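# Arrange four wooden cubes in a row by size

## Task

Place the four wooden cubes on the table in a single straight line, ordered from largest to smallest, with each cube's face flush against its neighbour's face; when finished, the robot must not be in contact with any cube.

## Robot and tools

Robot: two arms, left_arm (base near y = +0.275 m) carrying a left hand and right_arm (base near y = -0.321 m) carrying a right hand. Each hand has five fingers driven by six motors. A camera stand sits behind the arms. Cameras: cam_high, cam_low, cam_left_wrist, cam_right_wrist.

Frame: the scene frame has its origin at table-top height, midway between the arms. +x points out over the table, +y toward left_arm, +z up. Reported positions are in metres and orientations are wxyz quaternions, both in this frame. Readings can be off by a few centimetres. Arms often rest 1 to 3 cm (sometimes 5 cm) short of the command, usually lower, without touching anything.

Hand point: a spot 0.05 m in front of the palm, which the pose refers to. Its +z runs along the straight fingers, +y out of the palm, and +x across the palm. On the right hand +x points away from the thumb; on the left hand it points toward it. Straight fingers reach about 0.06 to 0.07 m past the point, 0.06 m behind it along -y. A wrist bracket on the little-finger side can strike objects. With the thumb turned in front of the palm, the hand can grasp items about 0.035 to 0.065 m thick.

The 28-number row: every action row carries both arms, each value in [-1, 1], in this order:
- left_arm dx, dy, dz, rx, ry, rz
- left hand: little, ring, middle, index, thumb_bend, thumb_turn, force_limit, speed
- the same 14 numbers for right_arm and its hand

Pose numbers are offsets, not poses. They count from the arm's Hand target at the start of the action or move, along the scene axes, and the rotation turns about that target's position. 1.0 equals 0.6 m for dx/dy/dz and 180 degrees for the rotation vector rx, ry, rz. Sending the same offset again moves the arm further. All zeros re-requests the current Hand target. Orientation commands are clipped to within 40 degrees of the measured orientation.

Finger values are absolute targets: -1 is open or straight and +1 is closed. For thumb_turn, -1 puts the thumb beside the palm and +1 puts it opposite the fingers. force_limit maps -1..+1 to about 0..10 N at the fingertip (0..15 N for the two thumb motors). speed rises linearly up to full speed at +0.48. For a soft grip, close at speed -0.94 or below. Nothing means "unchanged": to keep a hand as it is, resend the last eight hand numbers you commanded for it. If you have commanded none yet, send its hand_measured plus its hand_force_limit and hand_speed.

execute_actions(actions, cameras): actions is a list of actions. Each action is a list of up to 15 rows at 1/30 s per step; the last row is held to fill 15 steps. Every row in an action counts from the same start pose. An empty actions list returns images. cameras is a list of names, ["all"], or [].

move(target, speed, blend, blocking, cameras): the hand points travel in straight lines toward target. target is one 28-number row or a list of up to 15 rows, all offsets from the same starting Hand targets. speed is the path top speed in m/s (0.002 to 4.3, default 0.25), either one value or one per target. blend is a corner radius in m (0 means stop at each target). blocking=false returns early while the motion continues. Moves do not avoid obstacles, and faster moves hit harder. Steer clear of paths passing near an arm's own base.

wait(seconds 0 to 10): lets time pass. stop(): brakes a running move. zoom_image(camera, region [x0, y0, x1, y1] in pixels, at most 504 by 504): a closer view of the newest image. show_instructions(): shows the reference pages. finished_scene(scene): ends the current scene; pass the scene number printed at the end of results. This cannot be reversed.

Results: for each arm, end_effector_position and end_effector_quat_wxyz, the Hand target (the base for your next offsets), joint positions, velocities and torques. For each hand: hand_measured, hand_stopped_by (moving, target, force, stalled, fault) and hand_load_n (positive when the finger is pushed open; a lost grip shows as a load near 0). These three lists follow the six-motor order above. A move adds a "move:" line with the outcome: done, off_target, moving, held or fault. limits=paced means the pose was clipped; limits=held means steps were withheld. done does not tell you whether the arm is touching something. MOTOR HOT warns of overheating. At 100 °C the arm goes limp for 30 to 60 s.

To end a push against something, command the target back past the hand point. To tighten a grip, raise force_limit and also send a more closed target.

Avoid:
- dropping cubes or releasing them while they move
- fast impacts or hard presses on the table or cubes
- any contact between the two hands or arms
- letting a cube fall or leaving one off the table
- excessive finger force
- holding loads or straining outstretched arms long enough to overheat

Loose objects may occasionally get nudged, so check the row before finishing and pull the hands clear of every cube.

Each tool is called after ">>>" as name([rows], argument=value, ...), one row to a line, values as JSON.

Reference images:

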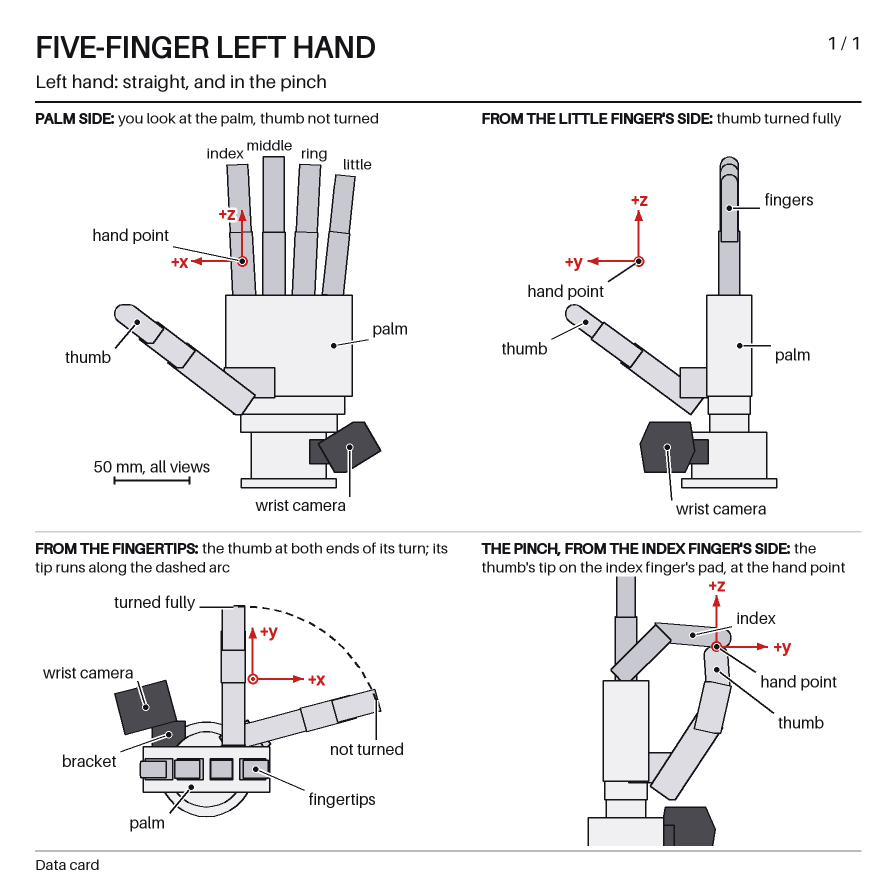

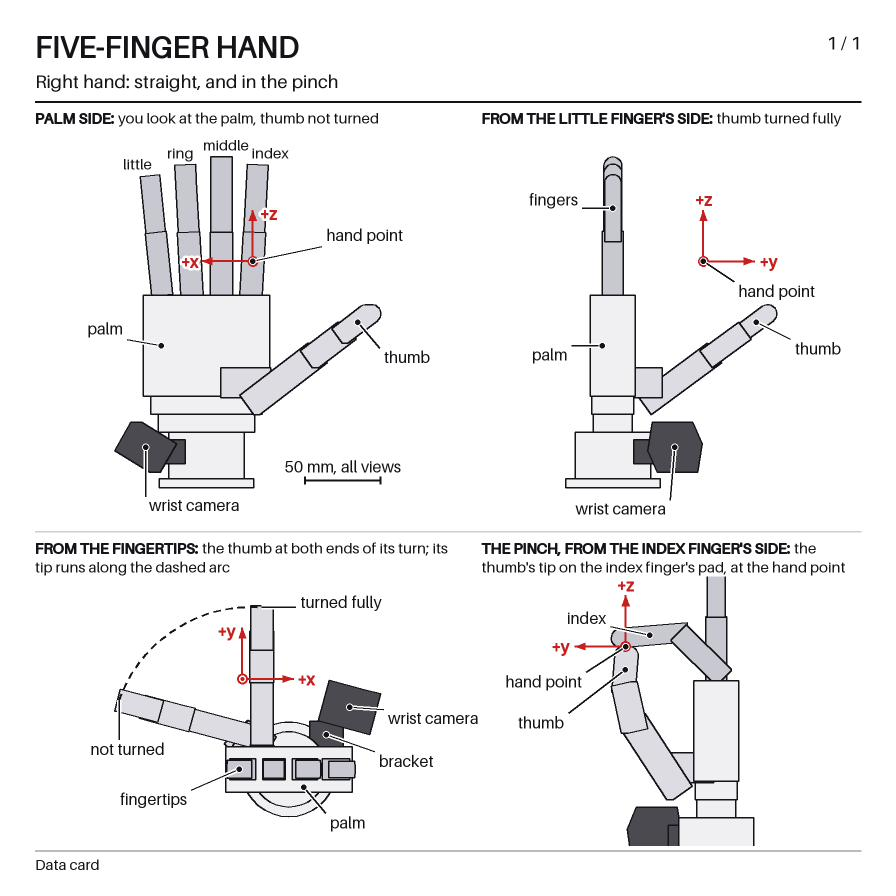

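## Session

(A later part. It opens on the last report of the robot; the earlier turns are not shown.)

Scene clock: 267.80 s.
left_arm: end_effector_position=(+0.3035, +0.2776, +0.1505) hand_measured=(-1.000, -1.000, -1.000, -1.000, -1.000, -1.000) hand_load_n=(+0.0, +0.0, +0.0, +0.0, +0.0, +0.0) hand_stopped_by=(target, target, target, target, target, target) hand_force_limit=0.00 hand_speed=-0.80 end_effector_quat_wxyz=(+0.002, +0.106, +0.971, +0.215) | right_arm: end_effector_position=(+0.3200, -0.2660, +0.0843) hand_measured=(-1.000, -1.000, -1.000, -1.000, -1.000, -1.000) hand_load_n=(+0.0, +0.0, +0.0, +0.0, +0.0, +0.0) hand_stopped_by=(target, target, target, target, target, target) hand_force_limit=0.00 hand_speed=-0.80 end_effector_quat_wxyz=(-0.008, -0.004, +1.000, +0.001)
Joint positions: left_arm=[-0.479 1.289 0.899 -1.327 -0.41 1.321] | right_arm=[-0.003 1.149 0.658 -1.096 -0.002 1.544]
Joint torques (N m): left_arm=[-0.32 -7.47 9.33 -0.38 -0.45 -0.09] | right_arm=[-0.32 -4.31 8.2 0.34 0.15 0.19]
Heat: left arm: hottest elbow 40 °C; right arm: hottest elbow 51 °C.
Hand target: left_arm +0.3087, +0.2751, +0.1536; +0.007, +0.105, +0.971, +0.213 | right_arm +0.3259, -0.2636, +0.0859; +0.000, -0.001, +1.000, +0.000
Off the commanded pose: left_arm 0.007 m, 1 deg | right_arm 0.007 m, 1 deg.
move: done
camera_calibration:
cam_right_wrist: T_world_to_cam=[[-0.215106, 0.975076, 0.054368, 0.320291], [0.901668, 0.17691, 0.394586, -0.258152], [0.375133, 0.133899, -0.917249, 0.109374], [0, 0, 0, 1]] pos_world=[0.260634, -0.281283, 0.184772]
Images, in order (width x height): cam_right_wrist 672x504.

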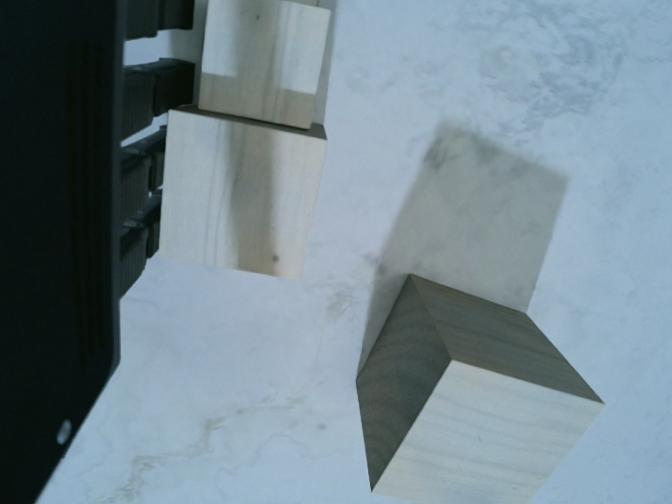

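>>> move([
  [0,0,0,0,0,0,-1,-1,-1,-1,-1,-1,0,-0.8,0,-0.05,0,0,0,0,-1,-1,-1,-1,-1,-1,0,-0.8],
  [0,0,0,0,0,0,-1,-1,-1,-1,-1,-1,0,-0.8,0,-0.06,0.22,0,0,0,-1,-1,-1,-1,-1,-1,0,-0.8],
  [0,0,0,0,0,0,-1,-1,-1,-1,-1,-1,0,-0.8,0.01,0.03,0.22,0,0,0.5,-1,-1,-1,-1,-1,-1,0,-0.8],
  [0,0,0,0,0,0,-1,-1,-1,-1,-1,-1,0,-0.8,0.033,0.12,0.22,0,0,0.999,-1,-1,-1,-1,-1,-1,0,-0.8],
  [0,0,0,0,0,0,-1,-1,-1,-1,-1,-1,0,-0.8,0.033,0.12,0,0,0,0.999,-1,-1,-1,-1,-1,-1,0,-0.8],
], speed=[0.08,0.15,0.6,0.6,0.12], blend=[0,0,0.02,0,0], cameras=["cam_high","cam_right_wrist"])

Scene clock: 286.20 s.
left_arm: end_effector_position=(+0.3035, +0.2776, +0.1505) hand_measured=(-1.000, -1.000, -1.000, -1.000, -1.000, -1.000) hand_load_n=(+0.0, +0.0, +0.0, +0.0, +0.0, +0.0) hand_stopped_by=(target, target, target, target, target, target) hand_force_limit=0.00 hand_speed=-0.80 end_effector_quat_wxyz=(+0.002, +0.106, +0.971, +0.215) | right_arm: end_effector_position=(+0.3394, -0.1951, +0.0867) hand_measured=(-1.000, -1.000, -1.000, -1.000, -1.000, -1.000) hand_load_n=(+0.0, +0.0, +0.0, +0.0, +0.0, +0.0) hand_stopped_by=(target, target, target, target, target, target) hand_force_limit=0.00 hand_speed=-0.80 end_effector_quat_wxyz=(+0.005, +1.000, -0.010, -0.006)
Joint positions: left_arm=[-0.479 1.289 0.899 -1.327 -0.41 1.321] | right_arm=[0.515 1.497 0.982 -1.07 0.003 -1.052]
Joint torques (N m): left_arm=[0.21 -7.41 9.28 -0.54 -0.45 -0.06] | right_arm=[-0.85 -7.88 8.21 -0.01 0.02 -0.09]
Heat: left arm: hottest elbow 40 °C; right arm: hottest elbow 51 °C.
Hand target: left_arm +0.3087, +0.2751, +0.1536; +0.007, +0.105, +0.971, +0.213 | right_arm +0.3457, -0.1916, +0.0860; +0.000, +1.000, -0.001, +0.000
Off the commanded pose: left_arm 0.007 m, 1 deg | right_arm 0.007 m, 1 deg.
move: done
camera_calibration:
cam_right_wrist: T_world_to_cam=[[0.18994, -0.980217, 0.0556553, -0.264015], [-0.895033, -0.149577, 0.42017, 0.254739], [-0.403533, -0.129621, -0.905737, 0.306694], [0, 0, 0, 1]] pos_world=[0.401908, -0.180935, 0.185444]
Images, in order (width x height): cam_high 672x504, cam_right_wrist 672x504.

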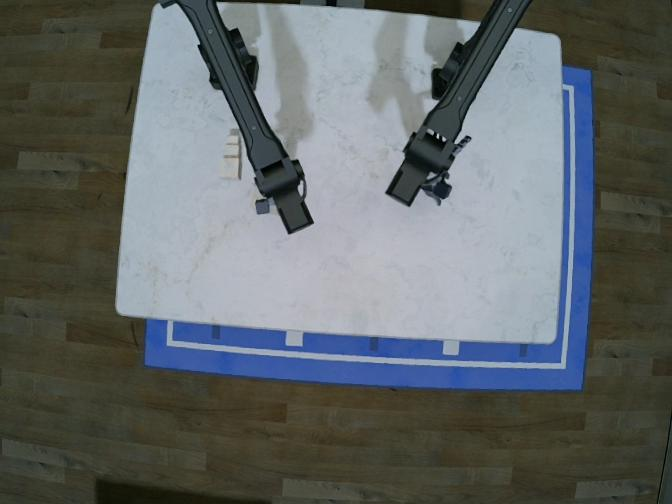

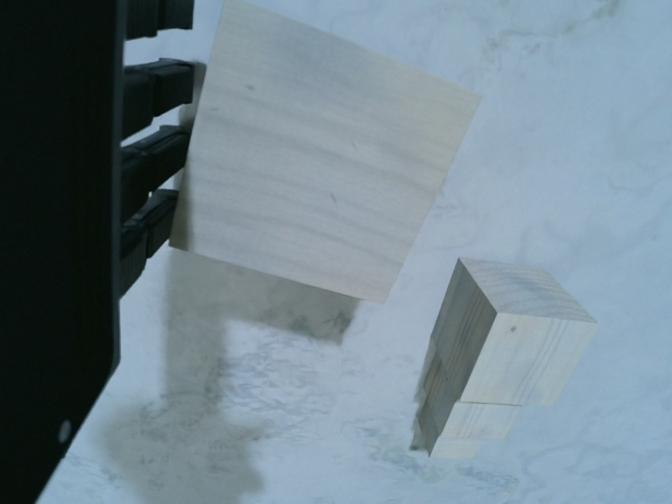

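>>> move(target=[0,0,0,0,0,0,-1,-1,-1,-1,-1,-1,0,-0.8,0.002,-0.204,0,0,0,0,-1,-1,-1,-1,-1,-1,0,-0.8], speed=0.07, cameras=["cam_right_wrist"])

>>> zoom_image(camera="cam_right_wrist", region=[150, 100, 510, 420])

Scene clock: 293.50 s.
left_arm: end_effector_position=(+0.3035, +0.2776, +0.1505) hand_measured=(-1.000, -1.000, -1.000, -1.000, -1.000, -1.000) hand_load_n=(+0.0, +0.0, +0.0, +0.0, +0.0, +0.0) hand_stopped_by=(target, target, target, target, target, target) hand_force_limit=0.00 hand_speed=-0.80 end_effector_quat_wxyz=(+0.002, +0.106, +0.971, +0.215) | right_arm: end_effector_position=(+0.3387, -0.3117, +0.0791) hand_measured=(-1.000, -1.000, -1.000, -1.000, -1.000, -1.000) hand_load_n=(+0.0, +0.0, +0.0, +0.0, +0.0, +0.0) hand_stopped_by=(target, target, target, target, target, target) hand_force_limit=0.00 hand_speed=-0.80 end_effector_quat_wxyz=(+0.005, +1.000, -0.004, -0.018)
Joint positions: left_arm=[-0.479 1.289 0.899 -1.327 -0.41 1.321] | right_arm=[0.219 1.421 0.874 -1.062 0.002 -1.36]
Joint torques (N m): left_arm=[0.32 -7.88 9.37 -0.31 -0.42 -0.07] | right_arm=[-1.67 -9.05 7.71 0.29 0.11 -0.03]
Heat: left arm: hottest elbow 40 °C; right arm: hottest elbow 51 °C.
Hand target: left_arm +0.3087, +0.2751, +0.1536; +0.007, +0.105, +0.971, +0.213 | right_arm +0.3470, -0.3139, +0.0859; +0.000, +1.000, +0.000, +0.000
Off the commanded pose: left_arm 0.007 m, 1 deg | right_arm 0.011 m, 2 deg.
move: off_target (right_arm)
camera_calibration:
cam_right_wrist: T_world_to_cam=[[0.202716, -0.977944, 0.0503209, -0.380833], [-0.882259, -0.160102, 0.442703, 0.230446], [-0.424882, -0.134139, -0.895255, 0.289378], [0, 0, 0, 1]] pos_world=[0.403466, -0.296721, 0.176212]
Images, in order (width x height): cam_right_wrist 672x504.

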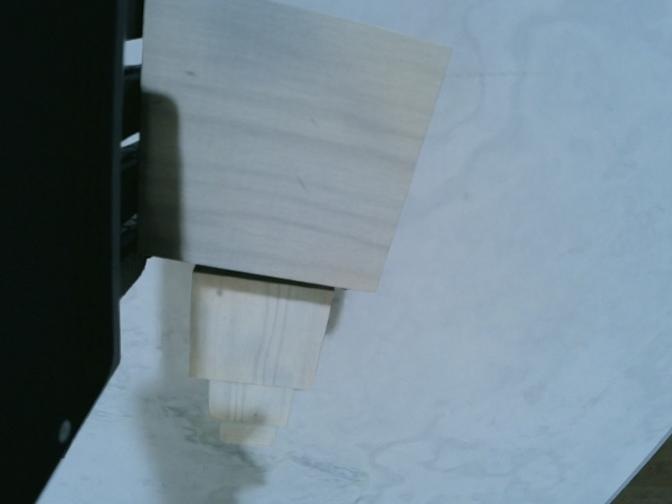

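Scaled by 1.400.

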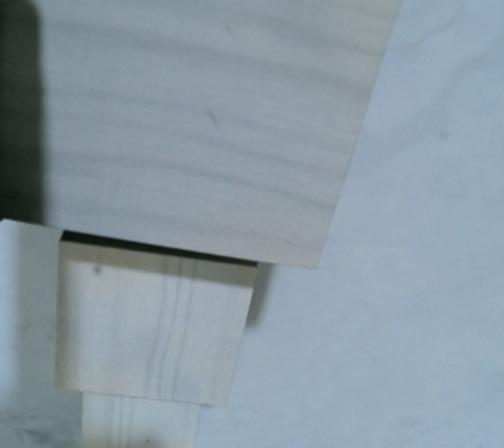

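>>> move([
  [0,0,0,0,0,0,-1,-1,-1,-1,-1,-1,0,-0.8,0,0.05,0,0,0,0,-1,-1,-1,-1,-1,-1,0,-0.8],
  [0,0,0,0,0,0,-1,-1,-1,-1,-1,-1,0,-0.8,0,0.06,0.24,0,0,0,-1,-1,-1,-1,-1,-1,0,-0.8],
  [0,0,0,0,0,0,-1,-1,-1,-1,-1,-1,0,-0.8,0.0483,0.0965,0.24,0,0,-0.5,-1,-1,-1,-1,-1,-1,0,-0.8],
  [0,0,0,0,0,0,-1,-1,-1,-1,-1,-1,0,-0.8,0.0483,0.0965,0,0,0,-0.5,-1,-1,-1,-1,-1,-1,0,-0.8],
], speed=[0.08,0.15,0.6,0.12], cameras=["cam_right_wrist"])

>>> zoom_image(camera="cam_right_wrist", region=[150, 0, 600, 300])

Scene clock: 319.23 s.
left_arm: end_effector_position=(+0.3035, +0.2776, +0.1505) hand_measured=(-1.000, -1.000, -1.000, -1.000, -1.000, -1.000) hand_load_n=(+0.0, +0.0, +0.0, +0.0, +0.0, +0.0) hand_stopped_by=(target, target, target, target, target, target) hand_force_limit=0.00 hand_speed=-0.80 end_effector_quat_wxyz=(+0.002, +0.106, +0.971, +0.215) | right_arm: end_effector_position=(+0.3688, -0.2563, +0.0868) hand_measured=(-1.000, -1.000, -1.000, -1.000, -1.000, -1.000) hand_load_n=(+0.0, +0.0, +0.0, +0.0, +0.0, +0.0) hand_stopped_by=(target, target, target, target, target, target) hand_force_limit=0.00 hand_speed=-0.80 end_effector_quat_wxyz=(+0.005, +0.713, -0.701, -0.005)
Joint positions: left_arm=[-0.479 1.289 0.899 -1.327 -0.41 1.321] | right_arm=[0.105 1.528 1.018 -1.076 -0.001 0.07]
Joint torques (N m): left_arm=[0.62 -7.47 9.35 -0.39 -0.38 -0.05] | right_arm=[-1.08 -7.53 7.94 0.23 0.14 0.33]
Heat: left arm: hottest elbow 40 °C; right arm: hottest elbow 51 °C.
Hand target: left_arm +0.3087, +0.2751, +0.1536; +0.007, +0.105, +0.971, +0.213 | right_arm +0.3760, -0.2561, +0.0860; +0.001, +0.707, -0.708, +0.000
Off the commanded pose: left_arm 0.007 m, 1 deg | right_arm 0.007 m, 1 deg.
move: done
camera_calibration:
cam_right_wrist: T_world_to_cam=[[-0.972037, -0.226072, 0.0635191, 0.291618], [-0.180946, 0.893491, 0.411013, 0.276646], [-0.149672, 0.388027, -0.909414, 0.350103], [0, 0, 0, 1]] pos_world=[0.385922, -0.317104, 0.18616]
Images, in order (width x height): cam_right_wrist 672x504.

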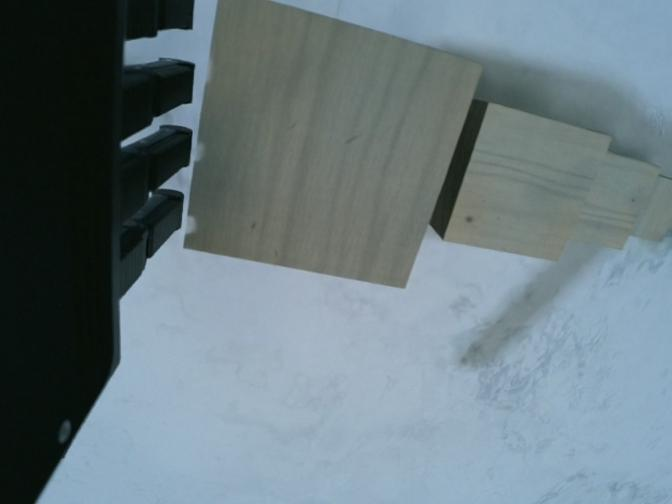

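Scaled by 1.120.

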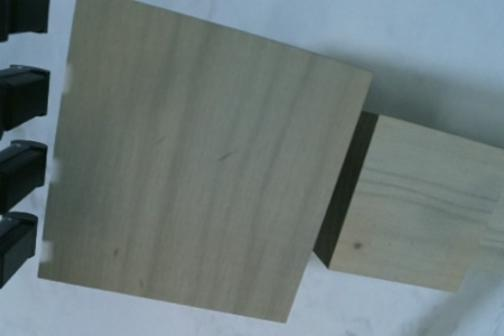

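>>> move(target=[0,0,0,0,0,0,-1,-1,-1,-1,-1,-1,0,-0.8,-0.075,-0.001,0,0,0,0,-1,-1,-1,-1,-1,-1,0,-0.8], speed=0.05, cameras=["cam_right_wrist"])

>>> zoom_image(camera="cam_right_wrist", region=[150, 0, 600, 300])

Scene clock: 332.97 s.
left_arm: end_effector_position=(+0.3035, +0.2776, +0.1505) hand_measured=(-1.000, -1.000, -1.000, -1.000, -1.000, -1.000) hand_load_n=(+0.0, +0.0, +0.0, +0.0, +0.0, +0.0) hand_stopped_by=(target, target, target, target, target, target) hand_force_limit=0.00 hand_speed=-0.80 end_effector_quat_wxyz=(+0.002, +0.106, +0.971, +0.215) | right_arm: end_effector_position=(+0.3257, -0.2596, +0.0800) hand_measured=(-1.000, -1.000, -1.000, -1.000, -1.000, -1.000) hand_load_n=(+0.0, +0.0, +0.0, +0.0, +0.0, +0.0) hand_stopped_by=(target, target, target, target, target, target) hand_force_limit=0.00 hand_speed=-0.80 end_effector_quat_wxyz=(+0.012, +0.710, -0.704, -0.011)
Joint positions: left_arm=[-0.479 1.289 0.899 -1.327 -0.41 1.321] | right_arm=[0.105 1.443 0.899 -1.06 -0.001 0.079]
Joint torques (N m): left_arm=[0.62 -7.77 9.28 -0.35 -0.48 -0.05] | right_arm=[-0.91 -8.82 7.42 -0.05 0.06 0.27]
Heat: left arm: hottest elbow 40 °C; right arm: hottest elbow 51 °C.
Hand target: left_arm +0.3087, +0.2751, +0.1536; +0.007, +0.105, +0.971, +0.213 | right_arm +0.3309, -0.2567, +0.0860; +0.001, +0.707, -0.708, +0.000
Off the commanded pose: left_arm 0.007 m, 1 deg | right_arm 0.009 m, 2 deg.
move: done
camera_calibration:
cam_right_wrist: T_world_to_cam=[[-0.972671, -0.217755, 0.0805843, 0.25035], [-0.166344, 0.895664, 0.41245, 0.270324], [-0.161989, 0.387773, -0.907409, 0.342447], [0, 0, 0, 1]] pos_world=[0.343948, -0.320397, 0.17907]
Images, in order (width x height): cam_right_wrist 672x504.

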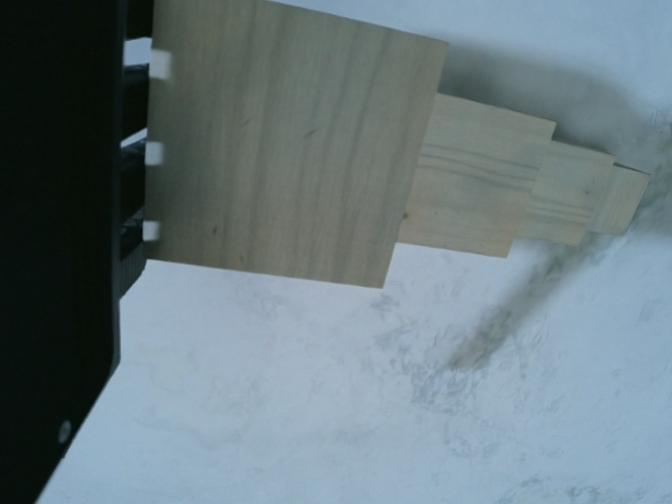

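Scaled by 1.120.

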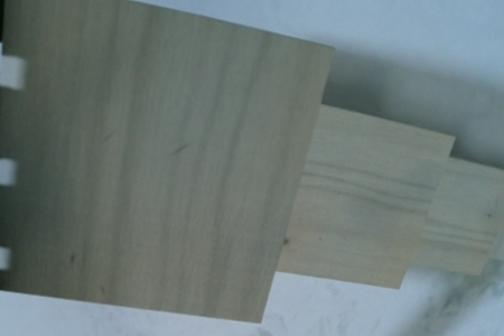

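>>> zoom_image(camera="cam_right_wrist", region=[360, 80, 660, 280])

Scaled by 1.680.

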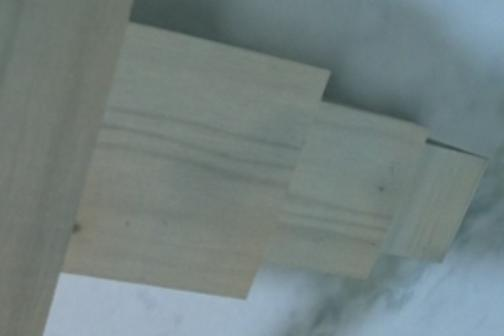

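>>> move([
  [0,0,0,0,0,0,-1,-1,-1,-1,-1,-1,0,-0.8,0.04,0,0,0,0,0,-1,-1,-1,-1,-1,-1,0,-0.8],
  [0,0,0,0,0,0,-1,-1,-1,-1,-1,-1,0,-0.8,0.05,0,0.25,0,0,0,-1,-1,-1,-1,-1,-1,0,-0.8],
  [0,0,0,0,0,0,-1,-1,-1,-1,-1,-1,0,-0.8,-0.11,-0.16,0.25,0,0,0,-1,-1,-1,-1,-1,-1,0,-0.8],
], speed=[0.06,0.15,0.2], cameras=["cam_high","cam_right_wrist"])

>>> zoom_image(camera="cam_right_wrist", region=[180, 130, 480, 380])

Scene clock: 400.50 s.
left_arm: end_effector_position=(+0.3035, +0.2776, +0.1505) hand_measured=(-1.000, -1.000, -1.000, -1.000, -1.000, -1.000) hand_load_n=(+0.0, +0.0, +0.0, +0.0, +0.0, +0.5) hand_stopped_by=(target, target, target, target, target, target) hand_force_limit=0.00 hand_speed=-0.80 end_effector_quat_wxyz=(+0.002, +0.106, +0.971, +0.215) | right_arm: end_effector_position=(+0.2681, -0.3500, +0.2301) hand_measured=(-1.000, -1.000, -1.000, -1.000, -1.000, -1.000) hand_load_n=(+0.0, +0.0, +0.0, +0.0, +0.0, +0.5) hand_stopped_by=(target, target, target, target, target, target) hand_force_limit=0.00 hand_speed=-0.80 end_effector_quat_wxyz=(+0.004, +0.705, -0.710, -0.002)
Joint positions: left_arm=[-0.479 1.289 0.899 -1.327 -0.41 1.321] | right_arm=[-0.177 1.145 1.054 -1.488 0.004 -0.186]
Joint torques (N m): left_arm=[0.26 -8.12 9.26 -0.4 -0.44 -0.06] | right_arm=[-2.08 -5.95 8.98 -0.62 0.01 -0.06]
Heat: left arm: hottest elbow 40 °C; right arm: hottest elbow 49 °C.
Hand target: left_arm +0.3087, +0.2751, +0.1536; +0.007, +0.105, +0.971, +0.213 | right_arm +0.2650, -0.3527, +0.2360; +0.001, +0.707, -0.707, +0.000
Off the commanded pose: left_arm 0.007 m, 1 deg | right_arm 0.007 m, 1 deg.
move: done
camera_calibration:
cam_right_wrist: T_world_to_cam=[[-0.977865, -0.201437, 0.0565974, 0.175288], [-0.161505, 0.898626, 0.407907, 0.280466], [-0.133027, 0.389737, -0.911268, 0.498189], [0, 0, 0, 1]] pos_world=[0.282977, -0.410887, 0.329659]
Images, in order (width x height): cam_high 672x504, cam_right_wrist 672x504.

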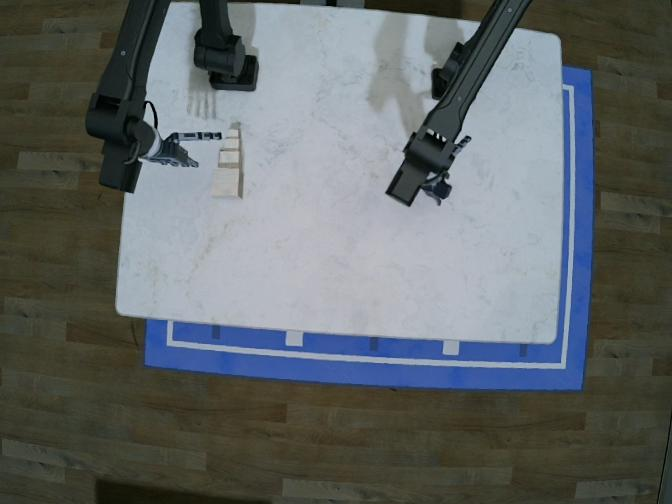

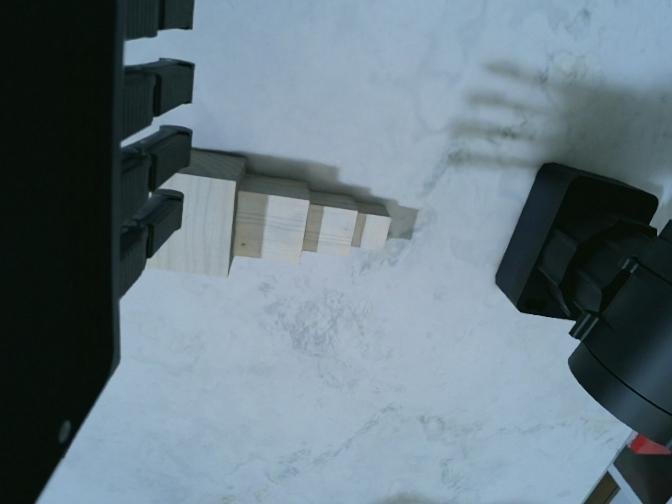

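Scaled by 1.680.

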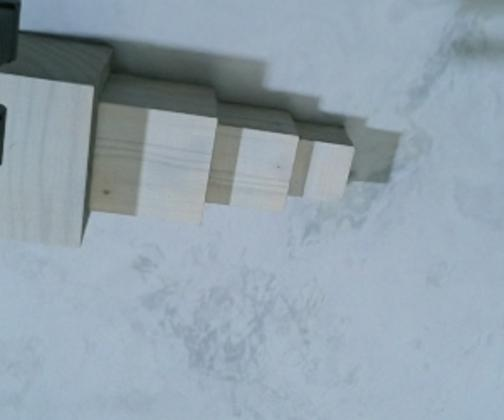

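>>> zoom_image(camera="cam_right_wrist", region=[225, 150, 405, 285])

>>> zoom_image(camera="cam_high", region=[200, 110, 260, 210])

Scaled by 2.800.

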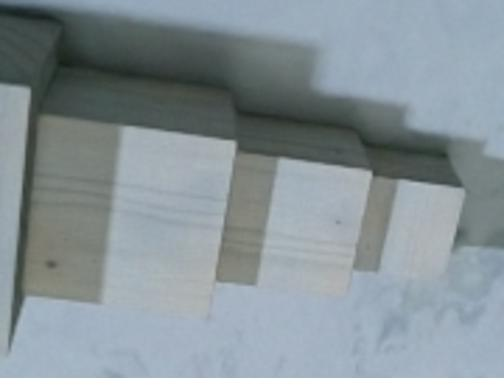

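Scaled by 5.040.

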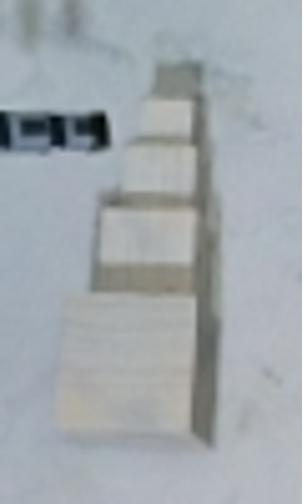

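>>> zoom_image(camera="cam_high", region=[208, 125, 248, 165])

>>> zoom_image(camera="cam_high", region=[208, 160, 248, 200])

Scaled by 12.600.

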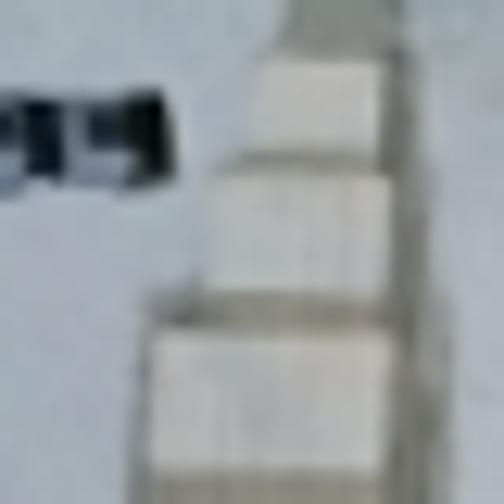

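Scaled by 12.600.

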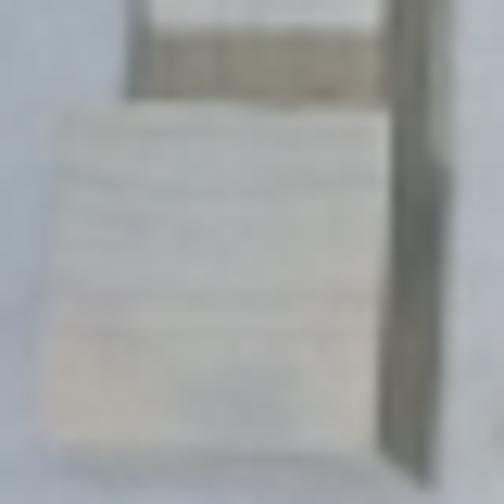

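>>> finished_scene(scene=2)

The scene is finished: the task was done.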